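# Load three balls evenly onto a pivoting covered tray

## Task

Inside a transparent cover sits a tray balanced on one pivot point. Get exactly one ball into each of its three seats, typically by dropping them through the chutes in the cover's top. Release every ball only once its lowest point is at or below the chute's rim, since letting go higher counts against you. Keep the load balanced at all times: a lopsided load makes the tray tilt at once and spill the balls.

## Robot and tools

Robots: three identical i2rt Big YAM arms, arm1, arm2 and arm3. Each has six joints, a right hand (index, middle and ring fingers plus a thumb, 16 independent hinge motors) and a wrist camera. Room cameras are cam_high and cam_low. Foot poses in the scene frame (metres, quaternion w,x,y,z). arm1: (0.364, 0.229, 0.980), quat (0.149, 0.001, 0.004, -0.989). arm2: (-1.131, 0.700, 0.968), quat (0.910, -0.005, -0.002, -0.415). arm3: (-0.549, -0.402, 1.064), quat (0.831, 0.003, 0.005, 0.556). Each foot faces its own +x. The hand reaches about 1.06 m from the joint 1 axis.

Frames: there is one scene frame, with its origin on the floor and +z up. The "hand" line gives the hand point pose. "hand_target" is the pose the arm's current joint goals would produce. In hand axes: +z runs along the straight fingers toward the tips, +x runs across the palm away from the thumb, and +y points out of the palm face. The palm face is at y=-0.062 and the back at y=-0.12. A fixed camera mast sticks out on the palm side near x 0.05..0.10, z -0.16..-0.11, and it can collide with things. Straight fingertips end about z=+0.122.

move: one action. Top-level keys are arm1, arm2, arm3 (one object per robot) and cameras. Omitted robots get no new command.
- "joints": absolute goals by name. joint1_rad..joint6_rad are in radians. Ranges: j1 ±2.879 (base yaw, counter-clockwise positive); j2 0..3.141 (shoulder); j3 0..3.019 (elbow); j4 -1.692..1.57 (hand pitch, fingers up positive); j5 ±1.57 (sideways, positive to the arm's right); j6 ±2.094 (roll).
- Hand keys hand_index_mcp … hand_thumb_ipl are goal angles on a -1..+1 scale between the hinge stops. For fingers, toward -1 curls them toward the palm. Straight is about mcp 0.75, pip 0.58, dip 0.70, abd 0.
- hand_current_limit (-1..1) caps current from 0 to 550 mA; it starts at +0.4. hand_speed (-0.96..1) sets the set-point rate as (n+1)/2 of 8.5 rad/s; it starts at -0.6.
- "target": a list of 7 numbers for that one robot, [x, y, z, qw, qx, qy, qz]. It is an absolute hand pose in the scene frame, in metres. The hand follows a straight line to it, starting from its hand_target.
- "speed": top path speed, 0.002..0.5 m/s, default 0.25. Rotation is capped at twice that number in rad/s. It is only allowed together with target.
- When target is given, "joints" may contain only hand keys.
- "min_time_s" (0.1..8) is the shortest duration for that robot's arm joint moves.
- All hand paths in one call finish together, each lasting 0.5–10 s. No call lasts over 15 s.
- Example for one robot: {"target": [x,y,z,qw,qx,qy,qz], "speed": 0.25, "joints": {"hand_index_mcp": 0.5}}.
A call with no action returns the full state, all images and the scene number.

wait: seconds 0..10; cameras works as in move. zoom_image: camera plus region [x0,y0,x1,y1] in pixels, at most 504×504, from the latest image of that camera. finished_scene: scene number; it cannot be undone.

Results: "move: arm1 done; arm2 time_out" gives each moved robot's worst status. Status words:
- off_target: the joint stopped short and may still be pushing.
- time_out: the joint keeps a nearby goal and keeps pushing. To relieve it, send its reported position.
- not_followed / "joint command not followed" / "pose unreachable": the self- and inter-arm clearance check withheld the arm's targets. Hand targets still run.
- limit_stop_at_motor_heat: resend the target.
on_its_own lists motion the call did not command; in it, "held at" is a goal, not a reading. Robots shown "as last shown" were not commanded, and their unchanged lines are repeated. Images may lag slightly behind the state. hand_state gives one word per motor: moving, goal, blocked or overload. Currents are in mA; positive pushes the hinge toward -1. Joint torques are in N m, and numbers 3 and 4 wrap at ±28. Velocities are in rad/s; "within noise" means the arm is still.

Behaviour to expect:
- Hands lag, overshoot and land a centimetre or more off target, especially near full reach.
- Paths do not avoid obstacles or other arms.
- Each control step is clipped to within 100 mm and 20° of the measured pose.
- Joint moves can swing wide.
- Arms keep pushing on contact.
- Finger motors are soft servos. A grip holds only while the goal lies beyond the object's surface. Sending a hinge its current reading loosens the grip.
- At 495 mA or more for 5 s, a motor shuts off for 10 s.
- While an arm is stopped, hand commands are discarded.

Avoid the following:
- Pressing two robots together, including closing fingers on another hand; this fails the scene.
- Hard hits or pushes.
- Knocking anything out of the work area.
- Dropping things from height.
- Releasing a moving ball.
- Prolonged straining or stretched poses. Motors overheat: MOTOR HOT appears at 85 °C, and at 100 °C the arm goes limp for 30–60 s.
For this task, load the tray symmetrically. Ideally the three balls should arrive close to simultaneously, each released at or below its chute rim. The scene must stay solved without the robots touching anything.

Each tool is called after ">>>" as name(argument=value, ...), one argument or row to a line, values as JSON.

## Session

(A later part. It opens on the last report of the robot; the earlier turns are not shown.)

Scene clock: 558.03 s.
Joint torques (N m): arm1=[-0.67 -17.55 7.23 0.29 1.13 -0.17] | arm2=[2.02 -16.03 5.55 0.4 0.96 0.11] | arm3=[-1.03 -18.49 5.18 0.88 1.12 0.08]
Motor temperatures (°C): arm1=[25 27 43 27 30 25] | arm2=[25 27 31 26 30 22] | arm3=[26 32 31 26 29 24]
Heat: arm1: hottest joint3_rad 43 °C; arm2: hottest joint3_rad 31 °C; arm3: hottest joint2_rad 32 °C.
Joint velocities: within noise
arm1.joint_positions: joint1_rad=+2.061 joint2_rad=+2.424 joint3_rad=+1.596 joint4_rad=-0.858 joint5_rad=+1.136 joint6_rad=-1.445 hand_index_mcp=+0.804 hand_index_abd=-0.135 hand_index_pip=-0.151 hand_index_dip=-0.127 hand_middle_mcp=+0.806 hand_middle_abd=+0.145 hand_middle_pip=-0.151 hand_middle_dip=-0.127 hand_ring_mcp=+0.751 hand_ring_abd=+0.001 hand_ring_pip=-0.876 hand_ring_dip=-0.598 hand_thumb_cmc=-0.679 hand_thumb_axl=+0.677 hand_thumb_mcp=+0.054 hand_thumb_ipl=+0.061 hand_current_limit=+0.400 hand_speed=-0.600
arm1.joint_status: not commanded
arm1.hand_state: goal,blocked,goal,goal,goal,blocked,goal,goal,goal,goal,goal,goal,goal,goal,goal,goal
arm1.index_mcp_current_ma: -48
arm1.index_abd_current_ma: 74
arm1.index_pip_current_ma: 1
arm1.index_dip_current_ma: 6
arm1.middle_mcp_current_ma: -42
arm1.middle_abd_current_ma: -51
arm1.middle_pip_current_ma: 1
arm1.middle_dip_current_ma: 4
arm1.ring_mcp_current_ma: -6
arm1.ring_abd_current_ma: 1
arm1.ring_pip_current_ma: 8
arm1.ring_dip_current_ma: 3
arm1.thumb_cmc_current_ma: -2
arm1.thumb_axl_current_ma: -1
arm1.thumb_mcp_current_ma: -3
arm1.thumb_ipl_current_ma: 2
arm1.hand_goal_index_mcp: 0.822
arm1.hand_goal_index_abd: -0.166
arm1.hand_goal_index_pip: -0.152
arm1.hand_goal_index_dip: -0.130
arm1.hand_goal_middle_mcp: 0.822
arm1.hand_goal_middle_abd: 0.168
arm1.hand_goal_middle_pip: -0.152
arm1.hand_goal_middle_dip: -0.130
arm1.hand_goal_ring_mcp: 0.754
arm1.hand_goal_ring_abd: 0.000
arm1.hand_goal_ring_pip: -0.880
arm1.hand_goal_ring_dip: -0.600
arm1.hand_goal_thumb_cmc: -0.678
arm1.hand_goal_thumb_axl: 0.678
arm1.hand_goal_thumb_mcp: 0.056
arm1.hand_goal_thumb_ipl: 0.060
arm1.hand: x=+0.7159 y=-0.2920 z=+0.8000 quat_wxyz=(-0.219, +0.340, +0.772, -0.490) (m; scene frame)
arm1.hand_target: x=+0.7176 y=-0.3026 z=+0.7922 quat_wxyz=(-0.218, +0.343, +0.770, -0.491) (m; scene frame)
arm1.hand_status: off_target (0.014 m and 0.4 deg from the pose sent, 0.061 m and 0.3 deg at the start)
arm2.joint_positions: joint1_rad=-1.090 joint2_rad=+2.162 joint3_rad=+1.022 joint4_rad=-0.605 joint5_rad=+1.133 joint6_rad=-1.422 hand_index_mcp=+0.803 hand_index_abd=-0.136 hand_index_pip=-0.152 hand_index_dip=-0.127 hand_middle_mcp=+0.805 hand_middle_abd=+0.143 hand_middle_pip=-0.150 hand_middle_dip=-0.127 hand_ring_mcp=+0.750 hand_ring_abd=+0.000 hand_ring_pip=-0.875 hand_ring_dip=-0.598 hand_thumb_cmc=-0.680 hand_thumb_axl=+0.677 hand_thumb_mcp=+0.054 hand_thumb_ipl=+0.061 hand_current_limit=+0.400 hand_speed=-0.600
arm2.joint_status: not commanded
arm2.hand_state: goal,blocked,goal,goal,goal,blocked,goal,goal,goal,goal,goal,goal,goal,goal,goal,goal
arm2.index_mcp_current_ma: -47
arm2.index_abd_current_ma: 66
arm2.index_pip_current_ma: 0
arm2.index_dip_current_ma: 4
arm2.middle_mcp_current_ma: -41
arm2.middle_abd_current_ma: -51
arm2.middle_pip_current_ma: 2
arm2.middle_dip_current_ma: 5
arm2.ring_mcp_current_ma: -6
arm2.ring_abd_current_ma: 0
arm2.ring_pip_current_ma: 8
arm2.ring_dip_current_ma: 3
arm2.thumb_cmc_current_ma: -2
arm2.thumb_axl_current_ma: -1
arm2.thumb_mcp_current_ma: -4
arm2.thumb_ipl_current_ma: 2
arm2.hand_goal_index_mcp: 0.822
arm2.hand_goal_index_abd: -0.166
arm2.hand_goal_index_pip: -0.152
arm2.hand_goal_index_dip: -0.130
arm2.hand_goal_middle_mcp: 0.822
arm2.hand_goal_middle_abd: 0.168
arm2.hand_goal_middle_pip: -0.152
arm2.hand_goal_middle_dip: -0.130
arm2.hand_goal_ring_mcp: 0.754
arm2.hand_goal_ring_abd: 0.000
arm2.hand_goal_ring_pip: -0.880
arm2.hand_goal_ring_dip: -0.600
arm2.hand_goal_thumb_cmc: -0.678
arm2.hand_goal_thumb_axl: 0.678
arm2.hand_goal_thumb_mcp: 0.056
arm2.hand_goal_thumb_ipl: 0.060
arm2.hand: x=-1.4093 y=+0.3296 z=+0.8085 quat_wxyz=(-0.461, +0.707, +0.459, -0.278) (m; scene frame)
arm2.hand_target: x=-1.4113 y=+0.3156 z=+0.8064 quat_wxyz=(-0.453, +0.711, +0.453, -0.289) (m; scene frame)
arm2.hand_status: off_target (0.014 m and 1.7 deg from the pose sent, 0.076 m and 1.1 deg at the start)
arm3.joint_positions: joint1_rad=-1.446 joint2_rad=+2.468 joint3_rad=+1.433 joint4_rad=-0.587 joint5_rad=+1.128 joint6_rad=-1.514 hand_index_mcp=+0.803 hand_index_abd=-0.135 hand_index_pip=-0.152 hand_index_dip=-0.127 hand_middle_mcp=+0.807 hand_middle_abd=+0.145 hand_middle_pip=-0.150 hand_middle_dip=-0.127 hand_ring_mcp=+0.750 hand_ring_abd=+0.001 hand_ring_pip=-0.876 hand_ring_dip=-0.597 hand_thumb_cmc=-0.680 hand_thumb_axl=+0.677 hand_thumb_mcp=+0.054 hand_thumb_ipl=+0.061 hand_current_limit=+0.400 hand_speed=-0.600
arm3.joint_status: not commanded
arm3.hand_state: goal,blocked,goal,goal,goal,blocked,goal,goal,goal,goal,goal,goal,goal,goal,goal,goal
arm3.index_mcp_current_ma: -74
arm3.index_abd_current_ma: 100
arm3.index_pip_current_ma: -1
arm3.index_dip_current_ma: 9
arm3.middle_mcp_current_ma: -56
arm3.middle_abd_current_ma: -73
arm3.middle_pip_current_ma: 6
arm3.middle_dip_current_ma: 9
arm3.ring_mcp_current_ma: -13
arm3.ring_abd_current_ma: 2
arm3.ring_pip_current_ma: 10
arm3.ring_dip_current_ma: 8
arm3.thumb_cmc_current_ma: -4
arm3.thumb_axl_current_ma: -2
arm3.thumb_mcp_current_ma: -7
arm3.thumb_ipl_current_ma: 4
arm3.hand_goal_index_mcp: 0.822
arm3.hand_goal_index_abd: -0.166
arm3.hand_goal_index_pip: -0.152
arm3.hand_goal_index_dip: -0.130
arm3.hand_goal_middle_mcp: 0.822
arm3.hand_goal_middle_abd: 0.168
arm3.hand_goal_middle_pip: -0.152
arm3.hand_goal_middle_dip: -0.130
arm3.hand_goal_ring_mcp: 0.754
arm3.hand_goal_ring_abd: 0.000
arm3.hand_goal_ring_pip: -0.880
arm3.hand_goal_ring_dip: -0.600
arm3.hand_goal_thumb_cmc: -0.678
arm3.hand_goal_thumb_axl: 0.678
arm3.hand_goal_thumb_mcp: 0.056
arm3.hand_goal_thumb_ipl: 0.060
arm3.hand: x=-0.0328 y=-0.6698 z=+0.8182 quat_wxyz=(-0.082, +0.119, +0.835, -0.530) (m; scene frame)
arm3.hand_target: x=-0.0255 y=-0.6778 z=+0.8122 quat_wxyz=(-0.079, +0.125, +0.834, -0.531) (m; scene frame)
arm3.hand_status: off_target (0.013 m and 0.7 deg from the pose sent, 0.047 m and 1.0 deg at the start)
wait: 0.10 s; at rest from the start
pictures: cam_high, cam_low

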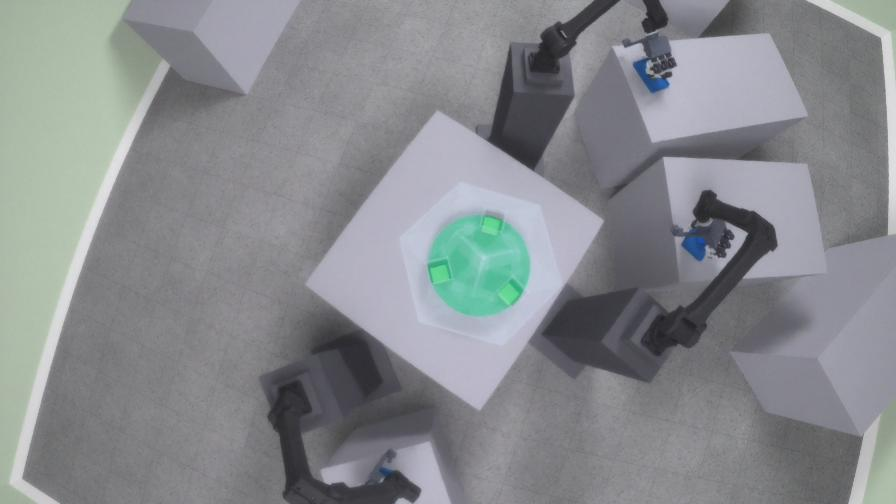

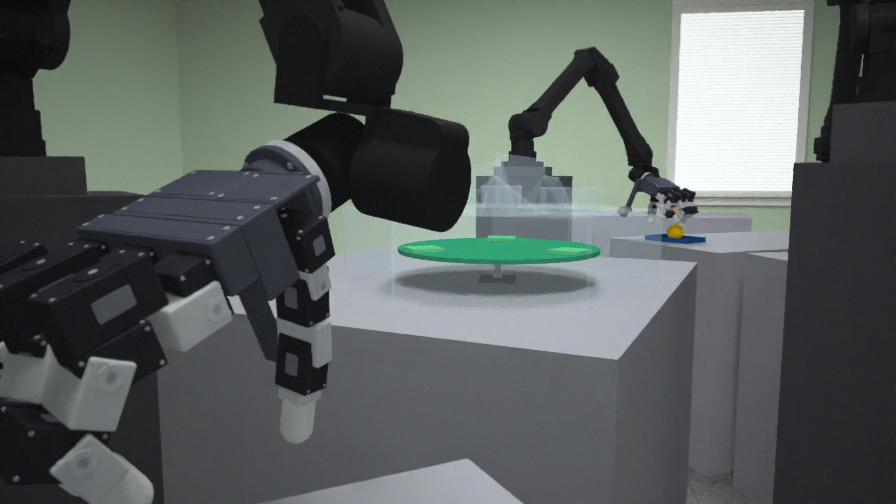

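>>> move(
  arm1={"target":[0.7096,-0.3356,0.7562,0.2185,-0.3431,-0.7705,0.4908],"speed":0.05,"joints":{"hand_index_mcp":0.95,"hand_middle_mcp":0.95}},
  arm2={"target":[-1.4506,0.3062,0.7504,0.4531,-0.7113,-0.4532,0.2887],"speed":0.05,"joints":{"hand_index_mcp":0.95,"hand_middle_mcp":0.95}},
  arm3={"target":[-0.0208,-0.7038,0.7872,-0.0794,0.1247,0.8342,-0.5314],"speed":0.05,"joints":{"hand_index_mcp":0.95,"hand_middle_mcp":0.95}},
  cameras=["arm1_cam_wrist","arm2_cam_wrist","arm3_cam_wrist","cam_low","cam_high"],
)

>>> zoom_image(
  camera="cam_low",
  region=[630, 165, 720, 255],
)

Scene clock: 612.07 s.
Joint torques (N m): arm1=[-0.62 -17.85 7.28 0.46 1.13 -0.15] | arm2=[0.79 -17.2 5.16 0.64 1.13 -0.12] | arm3=[-0.85 -18.9 5.24 1.14 1.08 0.08]
Motor temperatures (°C): arm1=[25 29 44 27 31 25] | arm2=[25 27 30 26 30 22] | arm3=[26 33 31 26 30 24]
Heat: arm1: hottest joint3_rad 44 °C; arm2: hottest joint3_rad 30 °C; arm3: hottest joint2_rad 33 °C.
move: arm1 off_target; arm2 off_target; arm3 off_target
Joint velocities: within noise
arm1.joint_positions: joint1_rad=+2.014 joint2_rad=+2.511 joint3_rad=+1.667 joint4_rad=-0.741 joint5_rad=+1.139 joint6_rad=-1.555 hand_index_mcp=+0.930 hand_index_abd=-0.135 hand_index_pip=-0.152 hand_index_dip=-0.127 hand_middle_mcp=+0.932 hand_middle_abd=+0.145 hand_middle_pip=-0.151 hand_middle_dip=-0.127 hand_ring_mcp=+0.751 hand_ring_abd=+0.001 hand_ring_pip=-0.876 hand_ring_dip=-0.598 hand_thumb_cmc=-0.679 hand_thumb_axl=+0.677 hand_thumb_mcp=+0.054 hand_thumb_ipl=+0.061 hand_current_limit=+0.400 hand_speed=-0.600
arm1.joint_status: hand_index_mcp off_target (ended at +0.930, target +0.950); the others done
arm1.hand_state: blocked,blocked,goal,goal,goal,blocked,goal,goal,goal,goal,goal,goal,goal,goal,goal,goal
arm1.index_mcp_current_ma: -54
arm1.index_abd_current_ma: 74
arm1.index_pip_current_ma: 0
arm1.index_dip_current_ma: 6
arm1.middle_mcp_current_ma: -48
arm1.middle_abd_current_ma: -51
arm1.middle_pip_current_ma: 1
arm1.middle_dip_current_ma: 4
arm1.ring_mcp_current_ma: -6
arm1.ring_abd_current_ma: 1
arm1.ring_pip_current_ma: 8
arm1.ring_dip_current_ma: 3
arm1.thumb_cmc_current_ma: -2
arm1.thumb_axl_current_ma: -1
arm1.thumb_mcp_current_ma: -3
arm1.thumb_ipl_current_ma: 2
arm1.hand_goal_index_mcp: 0.950
arm1.hand_goal_index_abd: -0.166
arm1.hand_goal_index_pip: -0.152
arm1.hand_goal_index_dip: -0.130
arm1.hand_goal_middle_mcp: 0.950
arm1.hand_goal_middle_abd: 0.168
arm1.hand_goal_middle_pip: -0.152
arm1.hand_goal_middle_dip: -0.130
arm1.hand_goal_ring_mcp: 0.754
arm1.hand_goal_ring_abd: 0.000
arm1.hand_goal_ring_pip: -0.880
arm1.hand_goal_ring_dip: -0.600
arm1.hand_goal_thumb_cmc: -0.678
arm1.hand_goal_thumb_axl: 0.678
arm1.hand_goal_thumb_mcp: 0.056
arm1.hand_goal_thumb_ipl: 0.060
arm1.hand: x=+0.7082 y=-0.3257 z=+0.7656 quat_wxyz=(-0.219, +0.341, +0.772, -0.490) (m; scene frame)
arm1.hand_target: x=+0.7092 y=-0.3351 z=+0.7565 quat_wxyz=(-0.218, +0.343, +0.770, -0.491) (m; scene frame)
arm1.hand_status: off_target (0.014 m and 0.3 deg from the pose sent, 0.062 m and 0.4 deg at the start)
arm2.joint_positions: joint1_rad=-1.148 joint2_rad=+2.310 joint3_rad=+1.101 joint4_rad=-0.383 joint5_rad=+1.135 joint6_rad=-1.568 hand_index_mcp=+0.929 hand_index_abd=-0.136 hand_index_pip=-0.152 hand_index_dip=-0.127 hand_middle_mcp=+0.931 hand_middle_abd=+0.143 hand_middle_pip=-0.151 hand_middle_dip=-0.127 hand_ring_mcp=+0.750 hand_ring_abd=+0.000 hand_ring_pip=-0.875 hand_ring_dip=-0.598 hand_thumb_cmc=-0.680 hand_thumb_axl=+0.677 hand_thumb_mcp=+0.054 hand_thumb_ipl=+0.061 hand_current_limit=+0.400 hand_speed=-0.600
arm2.joint_status: hand_index_mcp off_target (ended at +0.929, target +0.950); the others done
arm2.hand_state: blocked,blocked,goal,goal,goal,blocked,goal,goal,goal,goal,goal,goal,goal,goal,goal,goal
arm2.index_mcp_current_ma: -52
arm2.index_abd_current_ma: 66
arm2.index_pip_current_ma: 0
arm2.index_dip_current_ma: 4
arm2.middle_mcp_current_ma: -46
arm2.middle_abd_current_ma: -51
arm2.middle_pip_current_ma: 2
arm2.middle_dip_current_ma: 4
arm2.ring_mcp_current_ma: -6
arm2.ring_abd_current_ma: 0
arm2.ring_pip_current_ma: 8
arm2.ring_dip_current_ma: 3
arm2.thumb_cmc_current_ma: -2
arm2.thumb_axl_current_ma: -1
arm2.thumb_mcp_current_ma: -4
arm2.thumb_ipl_current_ma: 2
arm2.hand_goal_index_mcp: 0.950
arm2.hand_goal_index_abd: -0.166
arm2.hand_goal_index_pip: -0.152
arm2.hand_goal_index_dip: -0.130
arm2.hand_goal_middle_mcp: 0.950
arm2.hand_goal_middle_abd: 0.168
arm2.hand_goal_middle_pip: -0.152
arm2.hand_goal_middle_dip: -0.130
arm2.hand_goal_ring_mcp: 0.754
arm2.hand_goal_ring_abd: 0.000
arm2.hand_goal_ring_pip: -0.880
arm2.hand_goal_ring_dip: -0.600
arm2.hand_goal_thumb_cmc: -0.678
arm2.hand_goal_thumb_axl: 0.678
arm2.hand_goal_thumb_mcp: 0.056
arm2.hand_goal_thumb_ipl: 0.060
arm2.hand: x=-1.4436 y=+0.3127 z=+0.7546 quat_wxyz=(-0.454, +0.710, +0.456, -0.285) (m; scene frame)
arm2.hand_target: x=-1.4505 y=+0.3065 z=+0.7507 quat_wxyz=(-0.453, +0.711, +0.453, -0.289) (m; scene frame)
arm2.hand_status: done (0.010 m and 0.5 deg from the pose sent, 0.075 m and 1.7 deg at the start)
arm3.joint_positions: joint1_rad=-1.489 joint2_rad=+2.530 joint3_rad=+1.480 joint4_rad=-0.487 joint5_rad=+1.129 joint6_rad=-1.610 hand_index_mcp=+0.929 hand_index_abd=-0.135 hand_index_pip=-0.153 hand_index_dip=-0.127 hand_middle_mcp=+0.933 hand_middle_abd=+0.145 hand_middle_pip=-0.150 hand_middle_dip=-0.127 hand_ring_mcp=+0.750 hand_ring_abd=+0.001 hand_ring_pip=-0.876 hand_ring_dip=-0.597 hand_thumb_cmc=-0.679 hand_thumb_axl=+0.677 hand_thumb_mcp=+0.054 hand_thumb_ipl=+0.061 hand_current_limit=+0.400 hand_speed=-0.600
arm3.joint_status: hand_index_mcp off_target (ended at +0.929, target +0.950); the others done
arm3.hand_state: blocked,blocked,goal,goal,goal,blocked,goal,goal,goal,goal,goal,goal,goal,goal,goal,goal
arm3.index_mcp_current_ma: -81
arm3.index_abd_current_ma: 100
arm3.index_pip_current_ma: -2
arm3.index_dip_current_ma: 9
arm3.middle_mcp_current_ma: -62
arm3.middle_abd_current_ma: -73
arm3.middle_pip_current_ma: 5
arm3.middle_dip_current_ma: 9
arm3.ring_mcp_current_ma: -13
arm3.ring_abd_current_ma: 2
arm3.ring_pip_current_ma: 10
arm3.ring_dip_current_ma: 8
arm3.thumb_cmc_current_ma: -4
arm3.thumb_axl_current_ma: -2
arm3.thumb_mcp_current_ma: -7
arm3.thumb_ipl_current_ma: 4
arm3.hand_goal_index_mcp: 0.950
arm3.hand_goal_index_abd: -0.166
arm3.hand_goal_index_pip: -0.152
arm3.hand_goal_index_dip: -0.130
arm3.hand_goal_middle_mcp: 0.950
arm3.hand_goal_middle_abd: 0.168
arm3.hand_goal_middle_pip: -0.152
arm3.hand_goal_middle_dip: -0.130
arm3.hand_goal_ring_mcp: 0.754
arm3.hand_goal_ring_abd: 0.000
arm3.hand_goal_ring_pip: -0.880
arm3.hand_goal_ring_dip: -0.600
arm3.hand_goal_thumb_cmc: -0.678
arm3.hand_goal_thumb_axl: 0.678
arm3.hand_goal_thumb_mcp: 0.056
arm3.hand_goal_thumb_ipl: 0.060
arm3.hand: x=-0.0290 y=-0.6960 z=+0.7938 quat_wxyz=(-0.083, +0.119, +0.835, -0.531) (m; scene frame)
arm3.hand_target: x=-0.0213 y=-0.7036 z=+0.7876 quat_wxyz=(-0.079, +0.125, +0.834, -0.531) (m; scene frame)
arm3.hand_status: off_target (0.013 m and 0.8 deg from the pose sent, 0.048 m and 0.7 deg at the start)
pictures: arm1_cam_wrist, arm2_cam_wrist, arm3_cam_wrist, cam_high, cam_low

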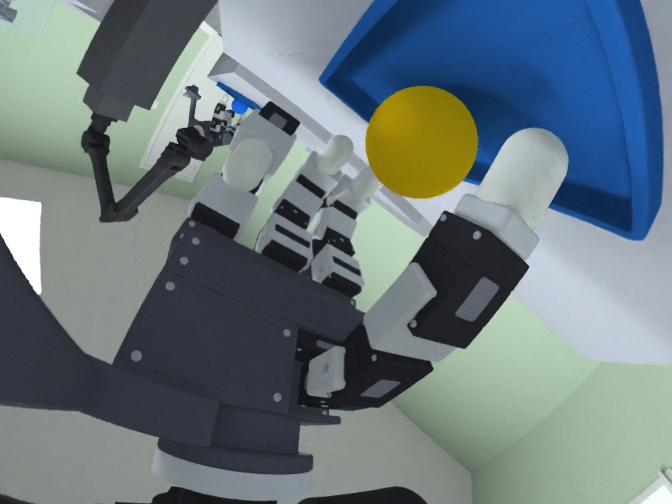

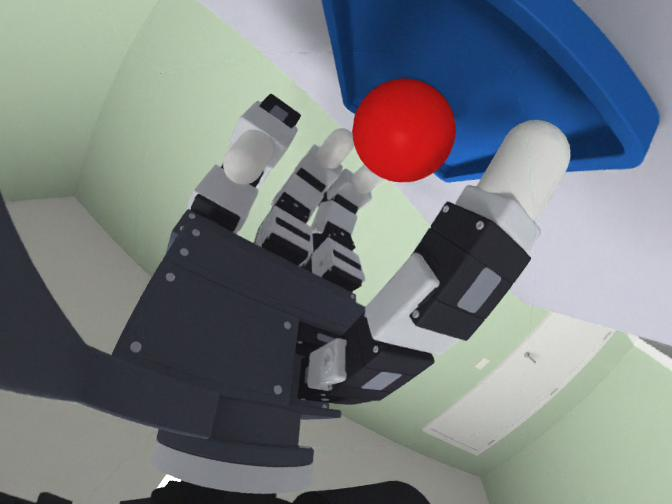

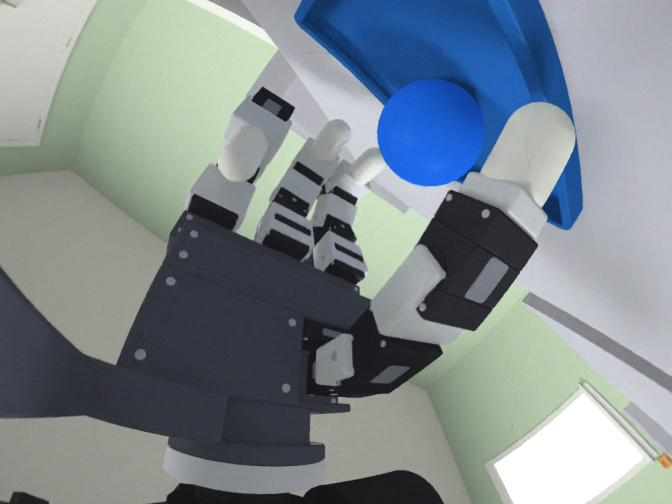

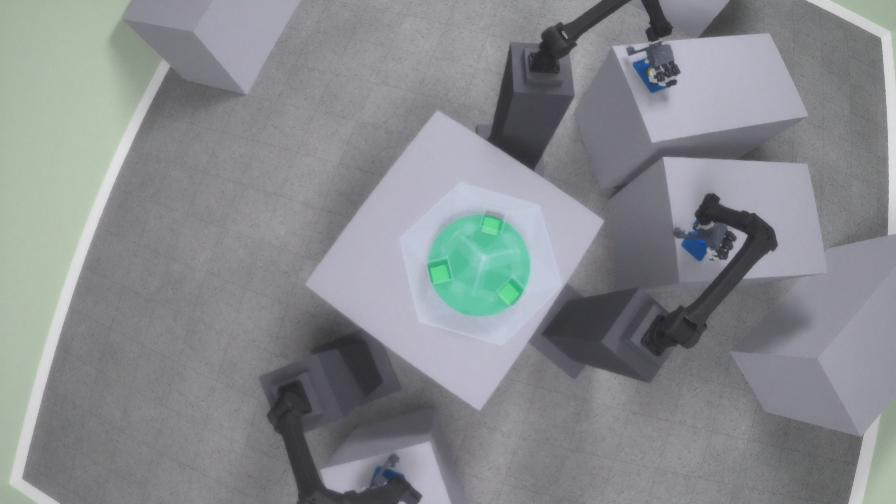

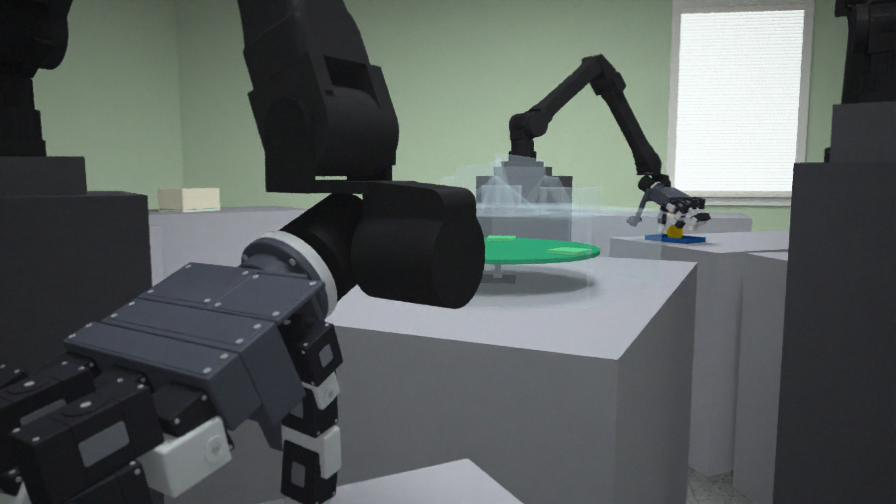

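Scaled by 5.600.

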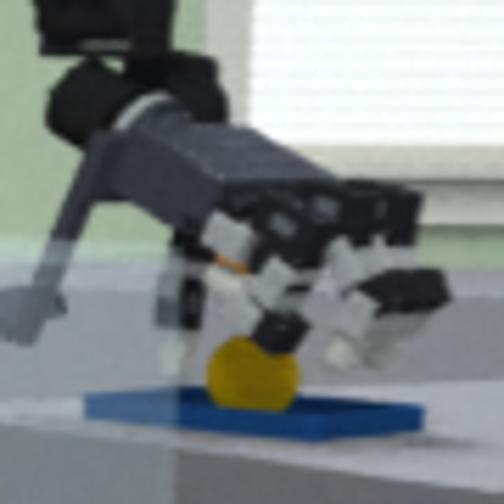

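>>> move(
  arm1={"target":[0.7079,-0.3297,0.7495,0.2185,-0.3431,-0.7705,0.4908],"speed":0.05,"joints":{"hand_speed":-0.85}},
  arm2={"target":[-1.4541,0.3198,0.7382,0.4531,-0.7113,-0.4532,0.2887],"speed":0.05,"joints":{"hand_speed":-0.85}},
  arm3={"target":[-0.0207,-0.7017,0.7776,-0.0794,0.1247,0.8342,-0.5314],"speed":0.05,"joints":{"hand_speed":-0.85}},
  cameras=["arm1_cam_wrist","arm2_cam_wrist","arm3_cam_wrist","cam_low"],
)

>>> zoom_image(
  camera="cam_low",
  region=[630, 165, 720, 255],
)

Scene clock: 638.30 s.
Joint torques (N m): arm1=[-0.15 -17.96 6.34 0.5 1.13 -0.05] | arm2=[0.85 -17.2 3.03 0.96 1.11 -0.11] | arm3=[-0.67 -19.02 5.08 1.1 1.08 0.16]
Motor temperatures (°C): arm1=[25 33 42 27 31 25] | arm2=[25 27 30 26 31 22] | arm3=[26 34 31 26 30 24]
Heat: arm1: hottest joint3_rad 42 °C; arm2: hottest joint5_rad 31 °C; arm3: hottest joint2_rad 34 °C.
move: arm1 off_target; arm2 off_target; arm3 off_target
Joint velocities: within noise
arm1.joint_positions: joint1_rad=+2.014 joint2_rad=+2.515 joint3_rad=+1.667 joint4_rad=-0.731 joint5_rad=+1.139 joint6_rad=-1.556 hand_index_mcp=+0.930 hand_index_abd=-0.135 hand_index_pip=-0.152 hand_index_dip=-0.127 hand_middle_mcp=+0.932 hand_middle_abd=+0.145 hand_middle_pip=-0.151 hand_middle_dip=-0.127 hand_ring_mcp=+0.751 hand_ring_abd=+0.001 hand_ring_pip=-0.876 hand_ring_dip=-0.598 hand_thumb_cmc=-0.679 hand_thumb_axl=+0.677 hand_thumb_mcp=+0.054 hand_thumb_ipl=+0.061 hand_current_limit=+0.400 hand_speed=-0.850
arm1.joint_status: all done
arm1.hand_state: blocked,blocked,goal,goal,goal,blocked,goal,goal,goal,goal,goal,goal,goal,goal,goal,goal
arm1.index_mcp_current_ma: -54
arm1.index_abd_current_ma: 74
arm1.index_pip_current_ma: 0
arm1.index_dip_current_ma: 6
arm1.middle_mcp_current_ma: -48
arm1.middle_abd_current_ma: -51
arm1.middle_pip_current_ma: 1
arm1.middle_dip_current_ma: 4
arm1.ring_mcp_current_ma: -6
arm1.ring_abd_current_ma: 1
arm1.ring_pip_current_ma: 8
arm1.ring_dip_current_ma: 3
arm1.thumb_cmc_current_ma: -2
arm1.thumb_axl_current_ma: -1
arm1.thumb_mcp_current_ma: -3
arm1.thumb_ipl_current_ma: 2
arm1.hand_goal_index_mcp: 0.950
arm1.hand_goal_index_abd: -0.166
arm1.hand_goal_index_pip: -0.152
arm1.hand_goal_index_dip: -0.130
arm1.hand_goal_middle_mcp: 0.950
arm1.hand_goal_middle_abd: 0.168
arm1.hand_goal_middle_pip: -0.152
arm1.hand_goal_middle_dip: -0.130
arm1.hand_goal_ring_mcp: 0.754
arm1.hand_goal_ring_abd: 0.000
arm1.hand_goal_ring_pip: -0.880
arm1.hand_goal_ring_dip: -0.600
arm1.hand_goal_thumb_cmc: -0.678
arm1.hand_goal_thumb_axl: 0.678
arm1.hand_goal_thumb_mcp: 0.056
arm1.hand_goal_thumb_ipl: 0.060
arm1.hand: x=+0.7087 y=-0.3263 z=+0.7632 quat_wxyz=(-0.217, +0.342, +0.771, -0.491) (m; scene frame)
arm1.hand_target: x=+0.7076 y=-0.3293 z=+0.7498 quat_wxyz=(-0.218, +0.343, +0.770, -0.491) (m; scene frame)
arm1.hand_status: off_target (0.014 m and 0.2 deg from the pose sent, 0.017 m and 0.3 deg at the start)
arm2.joint_positions: joint1_rad=-1.168 joint2_rad=+2.327 joint3_rad=+1.096 joint4_rad=-0.291 joint5_rad=+1.135 joint6_rad=-1.615 hand_index_mcp=+0.929 hand_index_abd=-0.136 hand_index_pip=-0.152 hand_index_dip=-0.127 hand_middle_mcp=+0.931 hand_middle_abd=+0.143 hand_middle_pip=-0.151 hand_middle_dip=-0.127 hand_ring_mcp=+0.750 hand_ring_abd=+0.000 hand_ring_pip=-0.875 hand_ring_dip=-0.598 hand_thumb_cmc=-0.680 hand_thumb_axl=+0.677 hand_thumb_mcp=+0.054 hand_thumb_ipl=+0.061 hand_current_limit=+0.400 hand_speed=-0.850
arm2.joint_status: all done
arm2.hand_state: blocked,blocked,goal,goal,goal,blocked,goal,goal,goal,goal,goal,goal,goal,goal,goal,goal
arm2.index_mcp_current_ma: -52
arm2.index_abd_current_ma: 66
arm2.index_pip_current_ma: 0
arm2.index_dip_current_ma: 4
arm2.middle_mcp_current_ma: -46
arm2.middle_abd_current_ma: -51
arm2.middle_pip_current_ma: 2
arm2.middle_dip_current_ma: 4
arm2.ring_mcp_current_ma: -6
arm2.ring_abd_current_ma: 0
arm2.ring_pip_current_ma: 8
arm2.ring_dip_current_ma: 3
arm2.thumb_cmc_current_ma: -2
arm2.thumb_axl_current_ma: -1
arm2.thumb_mcp_current_ma: -4
arm2.thumb_ipl_current_ma: 2
arm2.hand_goal_index_mcp: 0.950
arm2.hand_goal_index_abd: -0.166
arm2.hand_goal_index_pip: -0.152
arm2.hand_goal_index_dip: -0.130
arm2.hand_goal_middle_mcp: 0.950
arm2.hand_goal_middle_abd: 0.168
arm2.hand_goal_middle_pip: -0.152
arm2.hand_goal_middle_dip: -0.130
arm2.hand_goal_ring_mcp: 0.754
arm2.hand_goal_ring_abd: 0.000
arm2.hand_goal_ring_pip: -0.880
arm2.hand_goal_ring_dip: -0.600
arm2.hand_goal_thumb_cmc: -0.678
arm2.hand_goal_thumb_axl: 0.678
arm2.hand_goal_thumb_mcp: 0.056
arm2.hand_goal_thumb_ipl: 0.060
arm2.hand: x=-1.4543 y=+0.3121 z=+0.7473 quat_wxyz=(-0.448, +0.714, +0.450, -0.295) (m; scene frame)
arm2.hand_target: x=-1.4539 y=+0.3199 z=+0.7384 quat_wxyz=(-0.453, +0.711, +0.453, -0.289) (m; scene frame)
arm2.hand_status: off_target (0.012 m and 1.1 deg from the pose sent, 0.021 m and 0.5 deg at the start)
arm3.joint_positions: joint1_rad=-1.489 joint2_rad=+2.553 joint3_rad=+1.494 joint4_rad=-0.484 joint5_rad=+1.129 joint6_rad=-1.611 hand_index_mcp=+0.929 hand_index_abd=-0.135 hand_index_pip=-0.153 hand_index_dip=-0.127 hand_middle_mcp=+0.933 hand_middle_abd=+0.145 hand_middle_pip=-0.150 hand_middle_dip=-0.127 hand_ring_mcp=+0.750 hand_ring_abd=+0.001 hand_ring_pip=-0.876 hand_ring_dip=-0.597 hand_thumb_cmc=-0.679 hand_thumb_axl=+0.677 hand_thumb_mcp=+0.054 hand_thumb_ipl=+0.061 hand_current_limit=+0.400 hand_speed=-0.850
arm3.joint_status: all done
arm3.hand_state: blocked,blocked,goal,goal,goal,blocked,goal,goal,goal,goal,goal,goal,goal,goal,goal,goal
arm3.index_mcp_current_ma: -81
arm3.index_abd_current_ma: 100
arm3.index_pip_current_ma: -2
arm3.index_dip_current_ma: 9
arm3.middle_mcp_current_ma: -62
arm3.middle_abd_current_ma: -73
arm3.middle_pip_current_ma: 5
arm3.middle_dip_current_ma: 9
arm3.ring_mcp_current_ma: -13
arm3.ring_abd_current_ma: 2
arm3.ring_pip_current_ma: 10
arm3.ring_dip_current_ma: 8
arm3.thumb_cmc_current_ma: -4
arm3.thumb_axl_current_ma: -2
arm3.thumb_mcp_current_ma: -7
arm3.thumb_ipl_current_ma: 4
arm3.hand_goal_index_mcp: 0.950
arm3.hand_goal_index_abd: -0.166
arm3.hand_goal_index_pip: -0.152
arm3.hand_goal_index_dip: -0.130
arm3.hand_goal_middle_mcp: 0.950
arm3.hand_goal_middle_abd: 0.168
arm3.hand_goal_middle_pip: -0.152
arm3.hand_goal_middle_dip: -0.130
arm3.hand_goal_ring_mcp: 0.754
arm3.hand_goal_ring_abd: 0.000
arm3.hand_goal_ring_pip: -0.880
arm3.hand_goal_ring_dip: -0.600
arm3.hand_goal_thumb_cmc: -0.678
arm3.hand_goal_thumb_axl: 0.678
arm3.hand_goal_thumb_mcp: 0.056
arm3.hand_goal_thumb_ipl: 0.060
arm3.hand: x=-0.0298 y=-0.6958 z=+0.7841 quat_wxyz=(-0.086, +0.118, +0.835, -0.530) (m; scene frame)
arm3.hand_target: x=-0.0211 y=-0.7015 z=+0.7780 quat_wxyz=(-0.079, +0.125, +0.834, -0.531) (m; scene frame)
arm3.hand_status: off_target (0.013 m and 1.1 deg from the pose sent, 0.019 m and 0.8 deg at the start)
pictures: arm1_cam_wrist, arm2_cam_wrist, arm3_cam_wrist, cam_low

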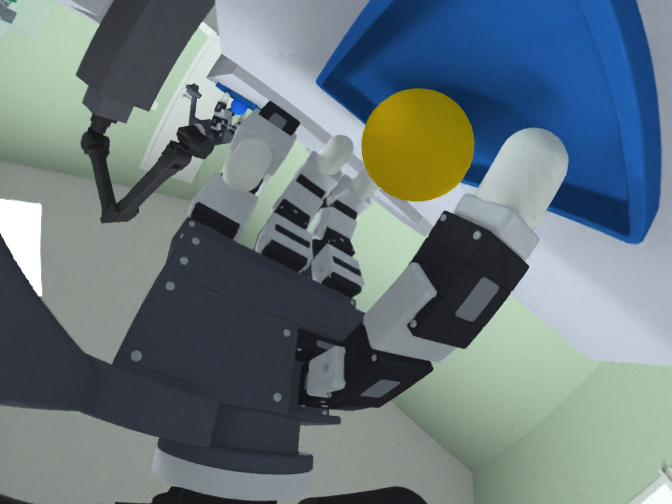

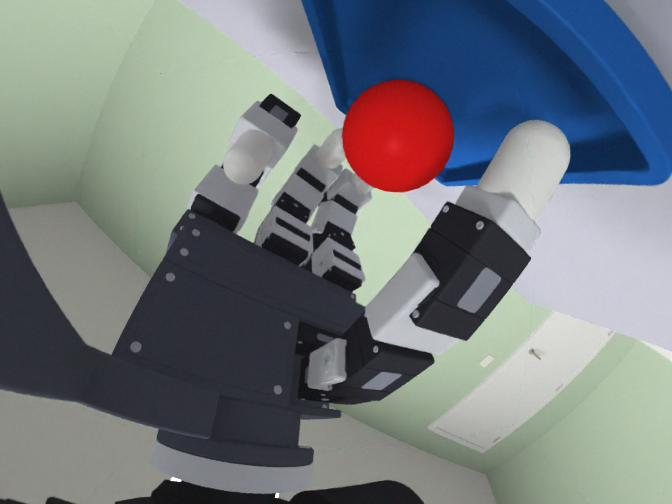

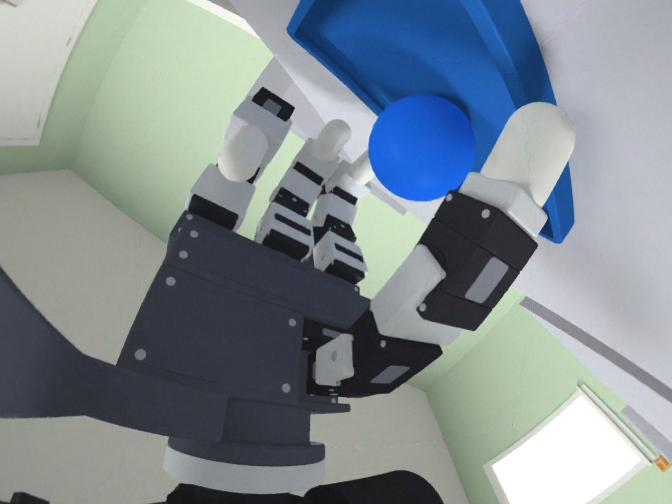

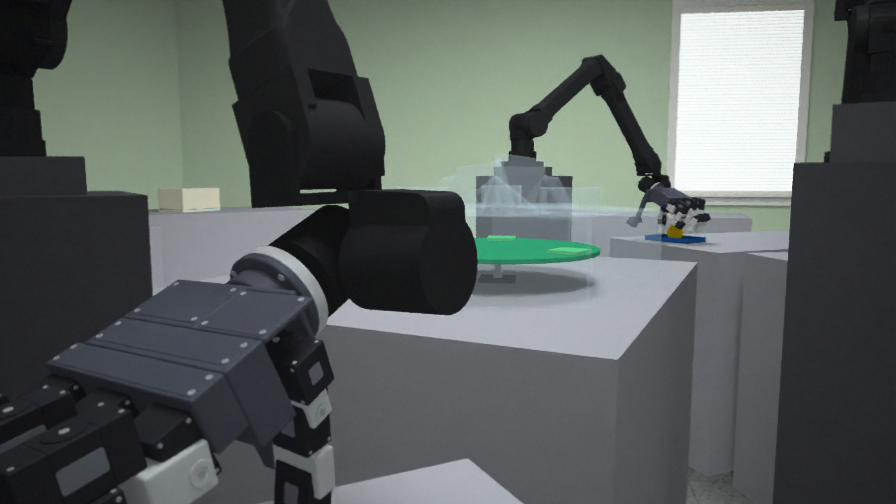

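Scaled by 5.600.

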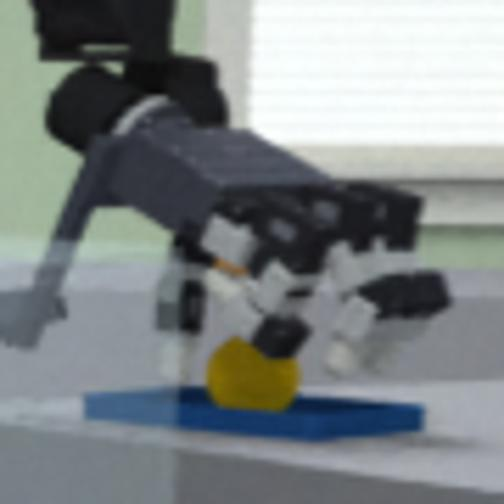

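>>> move(
  arm1={"target":[0.7058,-0.3209,0.7410,0.2185,-0.3431,-0.7705,0.4908],"speed":0.05},
  arm2={"target":[-1.4475,0.3346,0.7340,0.4531,-0.7113,-0.4532,0.2887],"speed":0.05},
  cameras=["arm1_cam_wrist","arm2_cam_wrist","cam_low"],
)

>>> zoom_image(
  camera="cam_low",
  region=[630, 165, 720, 255],
)

Scene clock: 651.63 s.
Joint torques (N m): arm1=[0.32 -17.96 4.92 0.51 1.13 0.09] | arm2=[0.79 -16.91 2.65 0.88 1.11 -0.1] | arm3=[-0.67 -19.02 5.08 1.1 1.08 0.16]
Motor temperatures (°C): arm1=[25 34 41 27 31 25] | arm2=[25 28 29 25 31 22] | arm3=[26 34 31 26 30 24]
Heat: arm1: hottest joint3_rad 41 °C; arm2: hottest joint5_rad 31 °C; arm3: hottest joint2_rad 34 °C.
move: arm1 off_target; arm2 off_target
Joint velocities: within noise
arm1.joint_positions: joint1_rad=+2.014 joint2_rad=+2.521 joint3_rad=+1.667 joint4_rad=-0.720 joint5_rad=+1.139 joint6_rad=-1.552 hand_index_mcp=+0.930 hand_index_abd=-0.135 hand_index_pip=-0.152 hand_index_dip=-0.127 hand_middle_mcp=+0.932 hand_middle_abd=+0.145 hand_middle_pip=-0.151 hand_middle_dip=-0.127 hand_ring_mcp=+0.751 hand_ring_abd=+0.001 hand_ring_pip=-0.876 hand_ring_dip=-0.598 hand_thumb_cmc=-0.679 hand_thumb_axl=+0.677 hand_thumb_mcp=+0.054 hand_thumb_ipl=+0.061 hand_current_limit=+0.400 hand_speed=-0.850
arm1.joint_status: not commanded
arm1.hand_state: blocked,blocked,goal,goal,goal,blocked,goal,goal,goal,goal,goal,goal,goal,goal,goal,goal
arm1.index_mcp_current_ma: -54
arm1.index_abd_current_ma: 74
arm1.index_pip_current_ma: 0
arm1.index_dip_current_ma: 6
arm1.middle_mcp_current_ma: -48
arm1.middle_abd_current_ma: -51
arm1.middle_pip_current_ma: 1
arm1.middle_dip_current_ma: 4
arm1.ring_mcp_current_ma: -6
arm1.ring_abd_current_ma: 1
arm1.ring_pip_current_ma: 8
arm1.ring_dip_current_ma: 3
arm1.thumb_cmc_current_ma: -2
arm1.thumb_axl_current_ma: -1
arm1.thumb_mcp_current_ma: -3
arm1.thumb_ipl_current_ma: 2
arm1.hand_goal_index_mcp: 0.950
arm1.hand_goal_index_abd: -0.166
arm1.hand_goal_index_pip: -0.152
arm1.hand_goal_index_dip: -0.130
arm1.hand_goal_middle_mcp: 0.950
arm1.hand_goal_middle_abd: 0.168
arm1.hand_goal_middle_pip: -0.152
arm1.hand_goal_middle_dip: -0.130
arm1.hand_goal_ring_mcp: 0.754
arm1.hand_goal_ring_abd: 0.000
arm1.hand_goal_ring_pip: -0.880
arm1.hand_goal_ring_dip: -0.600
arm1.hand_goal_thumb_cmc: -0.678
arm1.hand_goal_thumb_axl: 0.678
arm1.hand_goal_thumb_mcp: 0.056
arm1.hand_goal_thumb_ipl: 0.060
arm1.hand: x=+0.7092 y=-0.3268 z=+0.7600 quat_wxyz=(-0.214, +0.345, +0.770, -0.492) (m; scene frame)
arm1.hand_target: x=+0.7054 y=-0.3205 z=+0.7414 quat_wxyz=(-0.219, +0.343, +0.771, -0.491) (m; scene frame)
arm1.hand_status: off_target (0.020 m and 0.6 deg from the pose sent, 0.023 m and 0.2 deg at the start)
arm2.joint_positions: joint1_rad=-1.168 joint2_rad=+2.327 joint3_rad=+1.051 joint4_rad=-0.244 joint5_rad=+1.135 joint6_rad=-1.619 hand_index_mcp=+0.929 hand_index_abd=-0.136 hand_index_pip=-0.152 hand_index_dip=-0.127 hand_middle_mcp=+0.931 hand_middle_abd=+0.143 hand_middle_pip=-0.151 hand_middle_dip=-0.127 hand_ring_mcp=+0.750 hand_ring_abd=+0.000 hand_ring_pip=-0.875 hand_ring_dip=-0.598 hand_thumb_cmc=-0.680 hand_thumb_axl=+0.677 hand_thumb_mcp=+0.054 hand_thumb_ipl=+0.061 hand_current_limit=+0.400 hand_speed=-0.850
arm2.joint_status: not commanded
arm2.hand_state: blocked,blocked,goal,goal,goal,blocked,goal,goal,goal,goal,goal,goal,goal,goal,goal,goal
arm2.index_mcp_current_ma: -52
arm2.index_abd_current_ma: 66
arm2.index_pip_current_ma: 0
arm2.index_dip_current_ma: 4
arm2.middle_mcp_current_ma: -46
arm2.middle_abd_current_ma: -51
arm2.middle_pip_current_ma: 2
arm2.middle_dip_current_ma: 4
arm2.ring_mcp_current_ma: -6
arm2.ring_abd_current_ma: 0
arm2.ring_pip_current_ma: 8
arm2.ring_dip_current_ma: 3
arm2.thumb_cmc_current_ma: -2
arm2.thumb_axl_current_ma: -1
arm2.thumb_mcp_current_ma: -4
arm2.thumb_ipl_current_ma: 2
arm2.hand_goal_index_mcp: 0.950
arm2.hand_goal_index_abd: -0.166
arm2.hand_goal_index_pip: -0.152
arm2.hand_goal_index_dip: -0.130
arm2.hand_goal_middle_mcp: 0.950
arm2.hand_goal_middle_abd: 0.168
arm2.hand_goal_middle_pip: -0.152
arm2.hand_goal_middle_dip: -0.130
arm2.hand_goal_ring_mcp: 0.754
arm2.hand_goal_ring_abd: 0.000
arm2.hand_goal_ring_pip: -0.880
arm2.hand_goal_ring_dip: -0.600
arm2.hand_goal_thumb_cmc: -0.678
arm2.hand_goal_thumb_axl: 0.678
arm2.hand_goal_thumb_mcp: 0.056
arm2.hand_goal_thumb_ipl: 0.060
arm2.hand: x=-1.4470 y=+0.3268 z=+0.7416 quat_wxyz=(-0.448, +0.714, +0.451, -0.295) (m; scene frame)
arm2.hand_target: x=-1.4473 y=+0.3345 z=+0.7342 quat_wxyz=(-0.453, +0.711, +0.453, -0.289) (m; scene frame)
arm2.hand_status: off_target (0.011 m and 1.0 deg from the pose sent, 0.027 m and 1.1 deg at the start)
arm3: as last shown
pictures: arm1_cam_wrist, arm2_cam_wrist, cam_low

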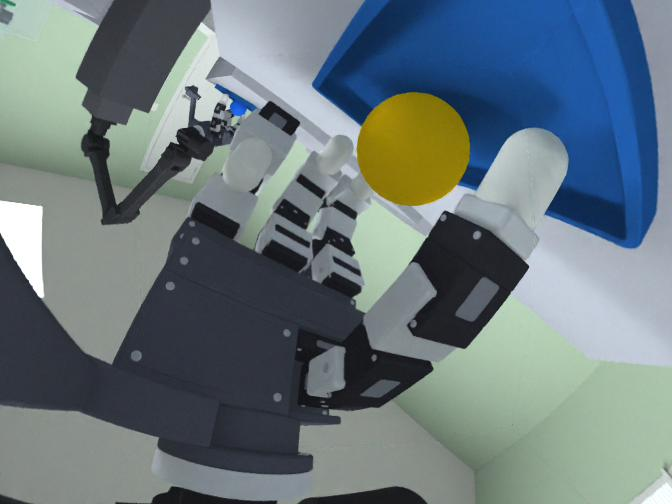

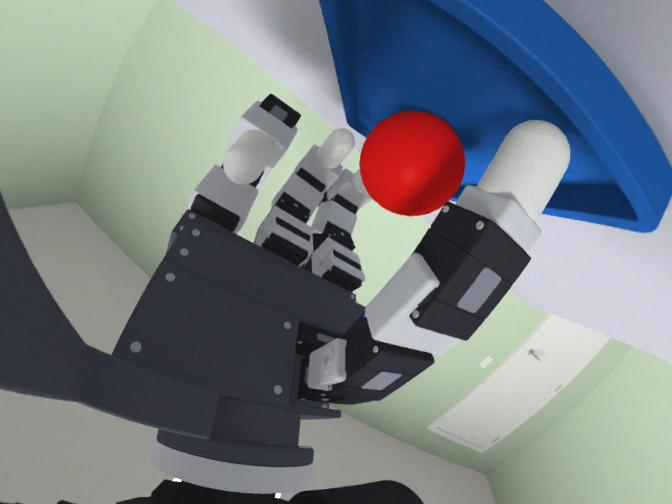

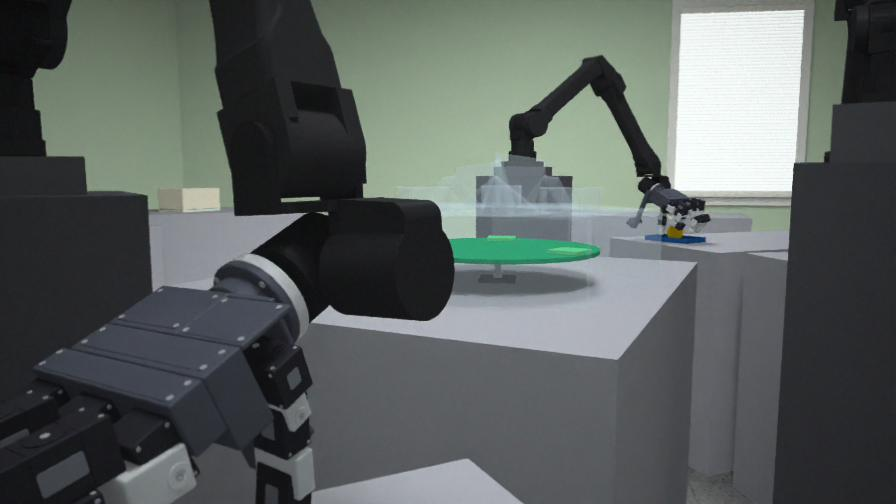

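Scaled by 5.600.

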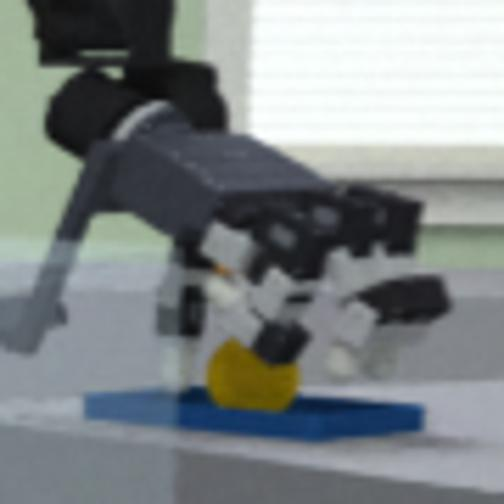

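>>> move(
  arm1={"joints":{"hand_index_mcp":0.62,"hand_middle_mcp":0.62,"hand_thumb_mcp":-0.22}},
  arm2={"joints":{"hand_index_mcp":0.62,"hand_middle_mcp":0.62,"hand_thumb_mcp":-0.22}},
  arm3={"joints":{"hand_index_mcp":0.62,"hand_middle_mcp":0.62,"hand_thumb_mcp":-0.22}},
  cameras=["arm1_cam_wrist","arm2_cam_wrist","arm3_cam_wrist","cam_low"],
)

>>> zoom_image(
  camera="cam_low",
  region=[630, 165, 720, 255],
)

Scene clock: 660.73 s.
Joint torques (N m): arm1=[0.26 -17.85 4.98 0.49 1.09 0.1] | arm2=[0.79 -16.85 2.66 0.87 1.09 -0.11] | arm3=[-0.67 -19.08 5.03 1.09 1.05 0.16]
Motor temperatures (°C): arm1=[25 33 41 27 31 25] | arm2=[25 29 29 25 31 22] | arm3=[26 34 31 26 30 24]
Heat: arm1: hottest joint3_rad 41 °C; arm2: hottest joint5_rad 31 °C; arm3: hottest joint2_rad 34 °C.
move: arm1 off_target; arm2 off_target; arm3 off_target
Joint velocities: within noise
arm1.joint_positions: joint1_rad=+2.014 joint2_rad=+2.521 joint3_rad=+1.667 joint4_rad=-0.720 joint5_rad=+1.140 joint6_rad=-1.551 hand_index_mcp=+0.620 hand_index_abd=-0.137 hand_index_pip=-0.152 hand_index_dip=-0.127 hand_middle_mcp=+0.652 hand_middle_abd=+0.145 hand_middle_pip=-0.144 hand_middle_dip=-0.127 hand_ring_mcp=+0.751 hand_ring_abd=+0.001 hand_ring_pip=-0.876 hand_ring_dip=-0.598 hand_thumb_cmc=-0.672 hand_thumb_axl=+0.680 hand_thumb_mcp=-0.179 hand_thumb_ipl=+0.067 hand_current_limit=+0.400 hand_speed=-0.850
arm1.joint_status: hand_middle_mcp off_target (ended at +0.652, target +0.620); hand_thumb_mcp off_target (ended at -0.179, target -0.220); the others done
arm1.hand_state: goal,blocked,goal,goal,blocked,blocked,goal,goal,goal,goal,goal,goal,goal,goal,blocked,goal
arm1.index_mcp_current_ma: 0
arm1.index_abd_current_ma: 68
arm1.index_pip_current_ma: 0
arm1.index_dip_current_ma: 6
arm1.middle_mcp_current_ma: 95
arm1.middle_abd_current_ma: -51
arm1.middle_pip_current_ma: 16
arm1.middle_dip_current_ma: 5
arm1.ring_mcp_current_ma: -6
arm1.ring_abd_current_ma: 1
arm1.ring_pip_current_ma: 8
arm1.ring_dip_current_ma: 3
arm1.thumb_cmc_current_ma: 10
arm1.thumb_axl_current_ma: 4
arm1.thumb_mcp_current_ma: 170
arm1.thumb_ipl_current_ma: 21
arm1.hand_goal_index_mcp: 0.620
arm1.hand_goal_index_abd: -0.166
arm1.hand_goal_index_pip: -0.152
arm1.hand_goal_index_dip: -0.130
arm1.hand_goal_middle_mcp: 0.620
arm1.hand_goal_middle_abd: 0.168
arm1.hand_goal_middle_pip: -0.152
arm1.hand_goal_middle_dip: -0.130
arm1.hand_goal_ring_mcp: 0.754
arm1.hand_goal_ring_abd: 0.000
arm1.hand_goal_ring_pip: -0.880
arm1.hand_goal_ring_dip: -0.600
arm1.hand_goal_thumb_cmc: -0.678
arm1.hand_goal_thumb_axl: 0.678
arm1.hand_goal_thumb_mcp: -0.220
arm1.hand_goal_thumb_ipl: 0.060
arm1.hand: x=+0.7091 y=-0.3270 z=+0.7602 quat_wxyz=(-0.214, +0.345, +0.770, -0.493) (m; scene frame)
arm1.hand_target: x=+0.7054 y=-0.3205 z=+0.7415 quat_wxyz=(-0.218, +0.343, +0.771, -0.491) (m; scene frame)
arm1.hand_status: not commanded
arm2.joint_positions: joint1_rad=-1.168 joint2_rad=+2.327 joint3_rad=+1.051 joint4_rad=-0.244 joint5_rad=+1.135 joint6_rad=-1.619 hand_index_mcp=+0.639 hand_index_abd=-0.136 hand_index_pip=-0.146 hand_index_dip=-0.127 hand_middle_mcp=+0.619 hand_middle_abd=+0.144 hand_middle_pip=-0.151 hand_middle_dip=-0.127 hand_ring_mcp=+0.750 hand_ring_abd=+0.000 hand_ring_pip=-0.875 hand_ring_dip=-0.598 hand_thumb_cmc=-0.680 hand_thumb_axl=+0.677 hand_thumb_mcp=-0.180 hand_thumb_ipl=+0.067 hand_current_limit=+0.400 hand_speed=-0.850
arm2.joint_status: hand_thumb_mcp off_target (ended at -0.180, target -0.220); the others done
arm2.hand_state: goal,blocked,goal,goal,goal,blocked,goal,goal,goal,goal,goal,goal,goal,goal,blocked,goal
arm2.index_mcp_current_ma: 48
arm2.index_abd_current_ma: 66
arm2.index_pip_current_ma: 10
arm2.index_dip_current_ma: 5
arm2.middle_mcp_current_ma: -1
arm2.middle_abd_current_ma: -50
arm2.middle_pip_current_ma: 2
arm2.middle_dip_current_ma: 4
arm2.ring_mcp_current_ma: -6
arm2.ring_abd_current_ma: 0
arm2.ring_pip_current_ma: 8
arm2.ring_dip_current_ma: 3
arm2.thumb_cmc_current_ma: -3
arm2.thumb_axl_current_ma: -1
arm2.thumb_mcp_current_ma: 153
arm2.thumb_ipl_current_ma: 16
arm2.hand_goal_index_mcp: 0.620
arm2.hand_goal_index_abd: -0.166
arm2.hand_goal_index_pip: -0.152
arm2.hand_goal_index_dip: -0.130
arm2.hand_goal_middle_mcp: 0.620
arm2.hand_goal_middle_abd: 0.168
arm2.hand_goal_middle_pip: -0.152
arm2.hand_goal_middle_dip: -0.130
arm2.hand_goal_ring_mcp: 0.754
arm2.hand_goal_ring_abd: 0.000
arm2.hand_goal_ring_pip: -0.880
arm2.hand_goal_ring_dip: -0.600
arm2.hand_goal_thumb_cmc: -0.678
arm2.hand_goal_thumb_axl: 0.678
arm2.hand_goal_thumb_mcp: -0.220
arm2.hand_goal_thumb_ipl: 0.060
arm2.hand: x=-1.4471 y=+0.3269 z=+0.7417 quat_wxyz=(-0.448, +0.713, +0.451, -0.295) (m; scene frame)
arm2.hand_target: x=-1.4474 y=+0.3345 z=+0.7343 quat_wxyz=(-0.453, +0.711, +0.453, -0.289) (m; scene frame)
arm2.hand_status: not commanded
arm3.joint_positions: joint1_rad=-1.489 joint2_rad=+2.553 joint3_rad=+1.495 joint4_rad=-0.484 joint5_rad=+1.130 joint6_rad=-1.611 hand_index_mcp=+0.644 hand_index_abd=-0.135 hand_index_pip=-0.143 hand_index_dip=-0.127 hand_middle_mcp=+0.620 hand_middle_abd=+0.145 hand_middle_pip=-0.150 hand_middle_dip=-0.127 hand_ring_mcp=+0.750 hand_ring_abd=+0.001 hand_ring_pip=-0.876 hand_ring_dip=-0.597 hand_thumb_cmc=-0.681 hand_thumb_axl=+0.677 hand_thumb_mcp=-0.173 hand_thumb_ipl=+0.068 hand_current_limit=+0.400 hand_speed=-0.850
arm3.joint_status: hand_index_mcp off_target (ended at +0.644, target +0.620); hand_thumb_mcp off_target (ended at -0.173, target -0.220); the others done
arm3.hand_state: blocked,blocked,goal,goal,goal,blocked,goal,goal,goal,goal,goal,goal,goal,goal,blocked,goal
arm3.index_mcp_current_ma: 95
arm3.index_abd_current_ma: 100
arm3.index_pip_current_ma: 31
arm3.index_dip_current_ma: 8
arm3.middle_mcp_current_ma: -1
arm3.middle_abd_current_ma: -72
arm3.middle_pip_current_ma: 5
arm3.middle_dip_current_ma: 9
arm3.ring_mcp_current_ma: -14
arm3.ring_abd_current_ma: 2
arm3.ring_pip_current_ma: 10
arm3.ring_dip_current_ma: 8
arm3.thumb_cmc_current_ma: -9
arm3.thumb_axl_current_ma: -3
arm3.thumb_mcp_current_ma: 251
arm3.thumb_ipl_current_ma: 35
arm3.hand_goal_index_mcp: 0.620
arm3.hand_goal_index_abd: -0.166
arm3.hand_goal_index_pip: -0.152
arm3.hand_goal_index_dip: -0.130
arm3.hand_goal_middle_mcp: 0.620
arm3.hand_goal_middle_abd: 0.168
arm3.hand_goal_middle_pip: -0.152
arm3.hand_goal_middle_dip: -0.130
arm3.hand_goal_ring_mcp: 0.754
arm3.hand_goal_ring_abd: 0.000
arm3.hand_goal_ring_pip: -0.880
arm3.hand_goal_ring_dip: -0.600
arm3.hand_goal_thumb_cmc: -0.678
arm3.hand_goal_thumb_axl: 0.678
arm3.hand_goal_thumb_mcp: -0.220
arm3.hand_goal_thumb_ipl: 0.060
arm3.hand: x=-0.0292 y=-0.6961 z=+0.7844 quat_wxyz=(-0.085, +0.118, +0.835, -0.530) (m; scene frame)
arm3.hand_target: x=-0.0210 y=-0.7016 z=+0.7781 quat_wxyz=(-0.079, +0.125, +0.834, -0.531) (m; scene frame)
arm3.hand_status: not commanded
pictures: arm1_cam_wrist, arm2_cam_wrist, arm3_cam_wrist, cam_low

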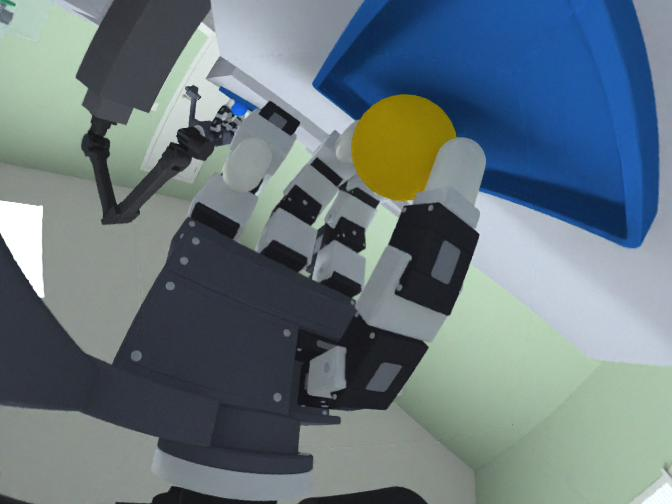

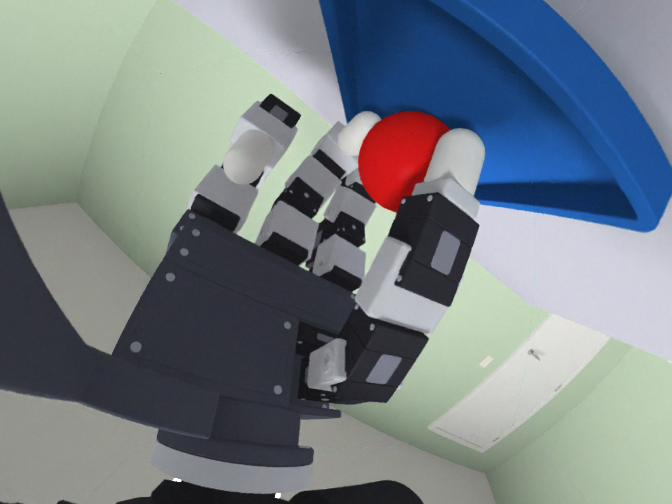

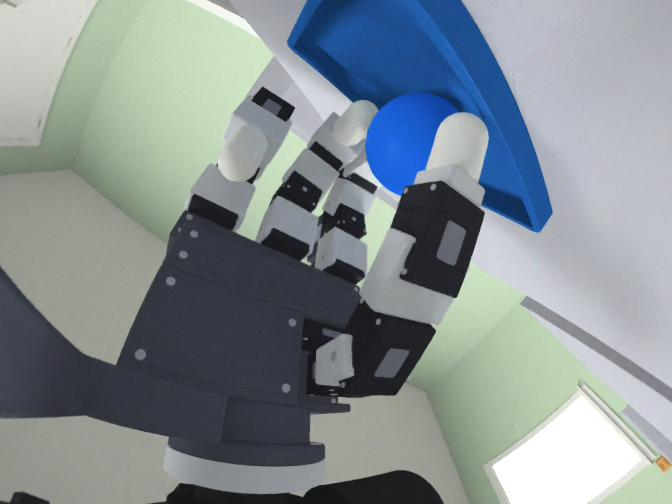

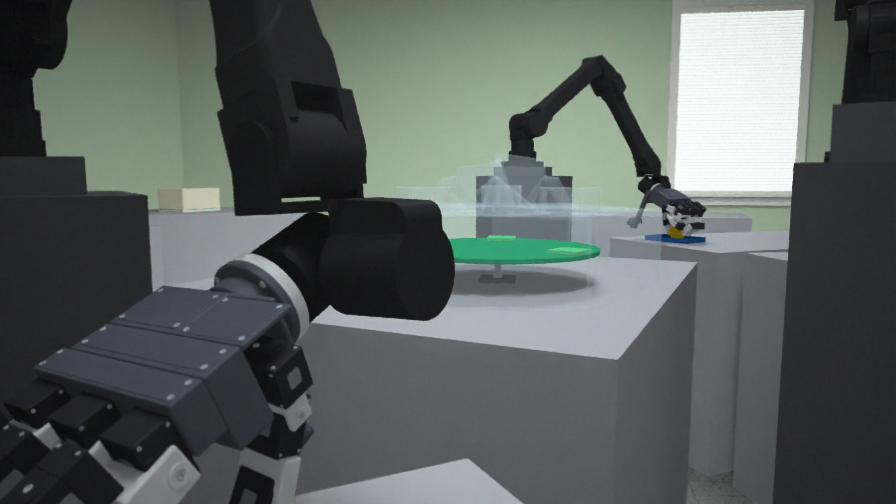

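Scaled by 5.600.

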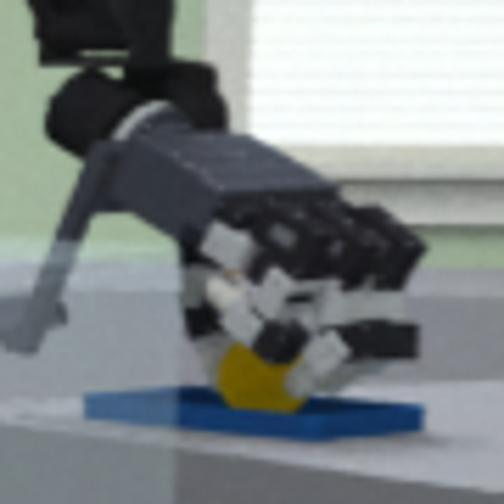

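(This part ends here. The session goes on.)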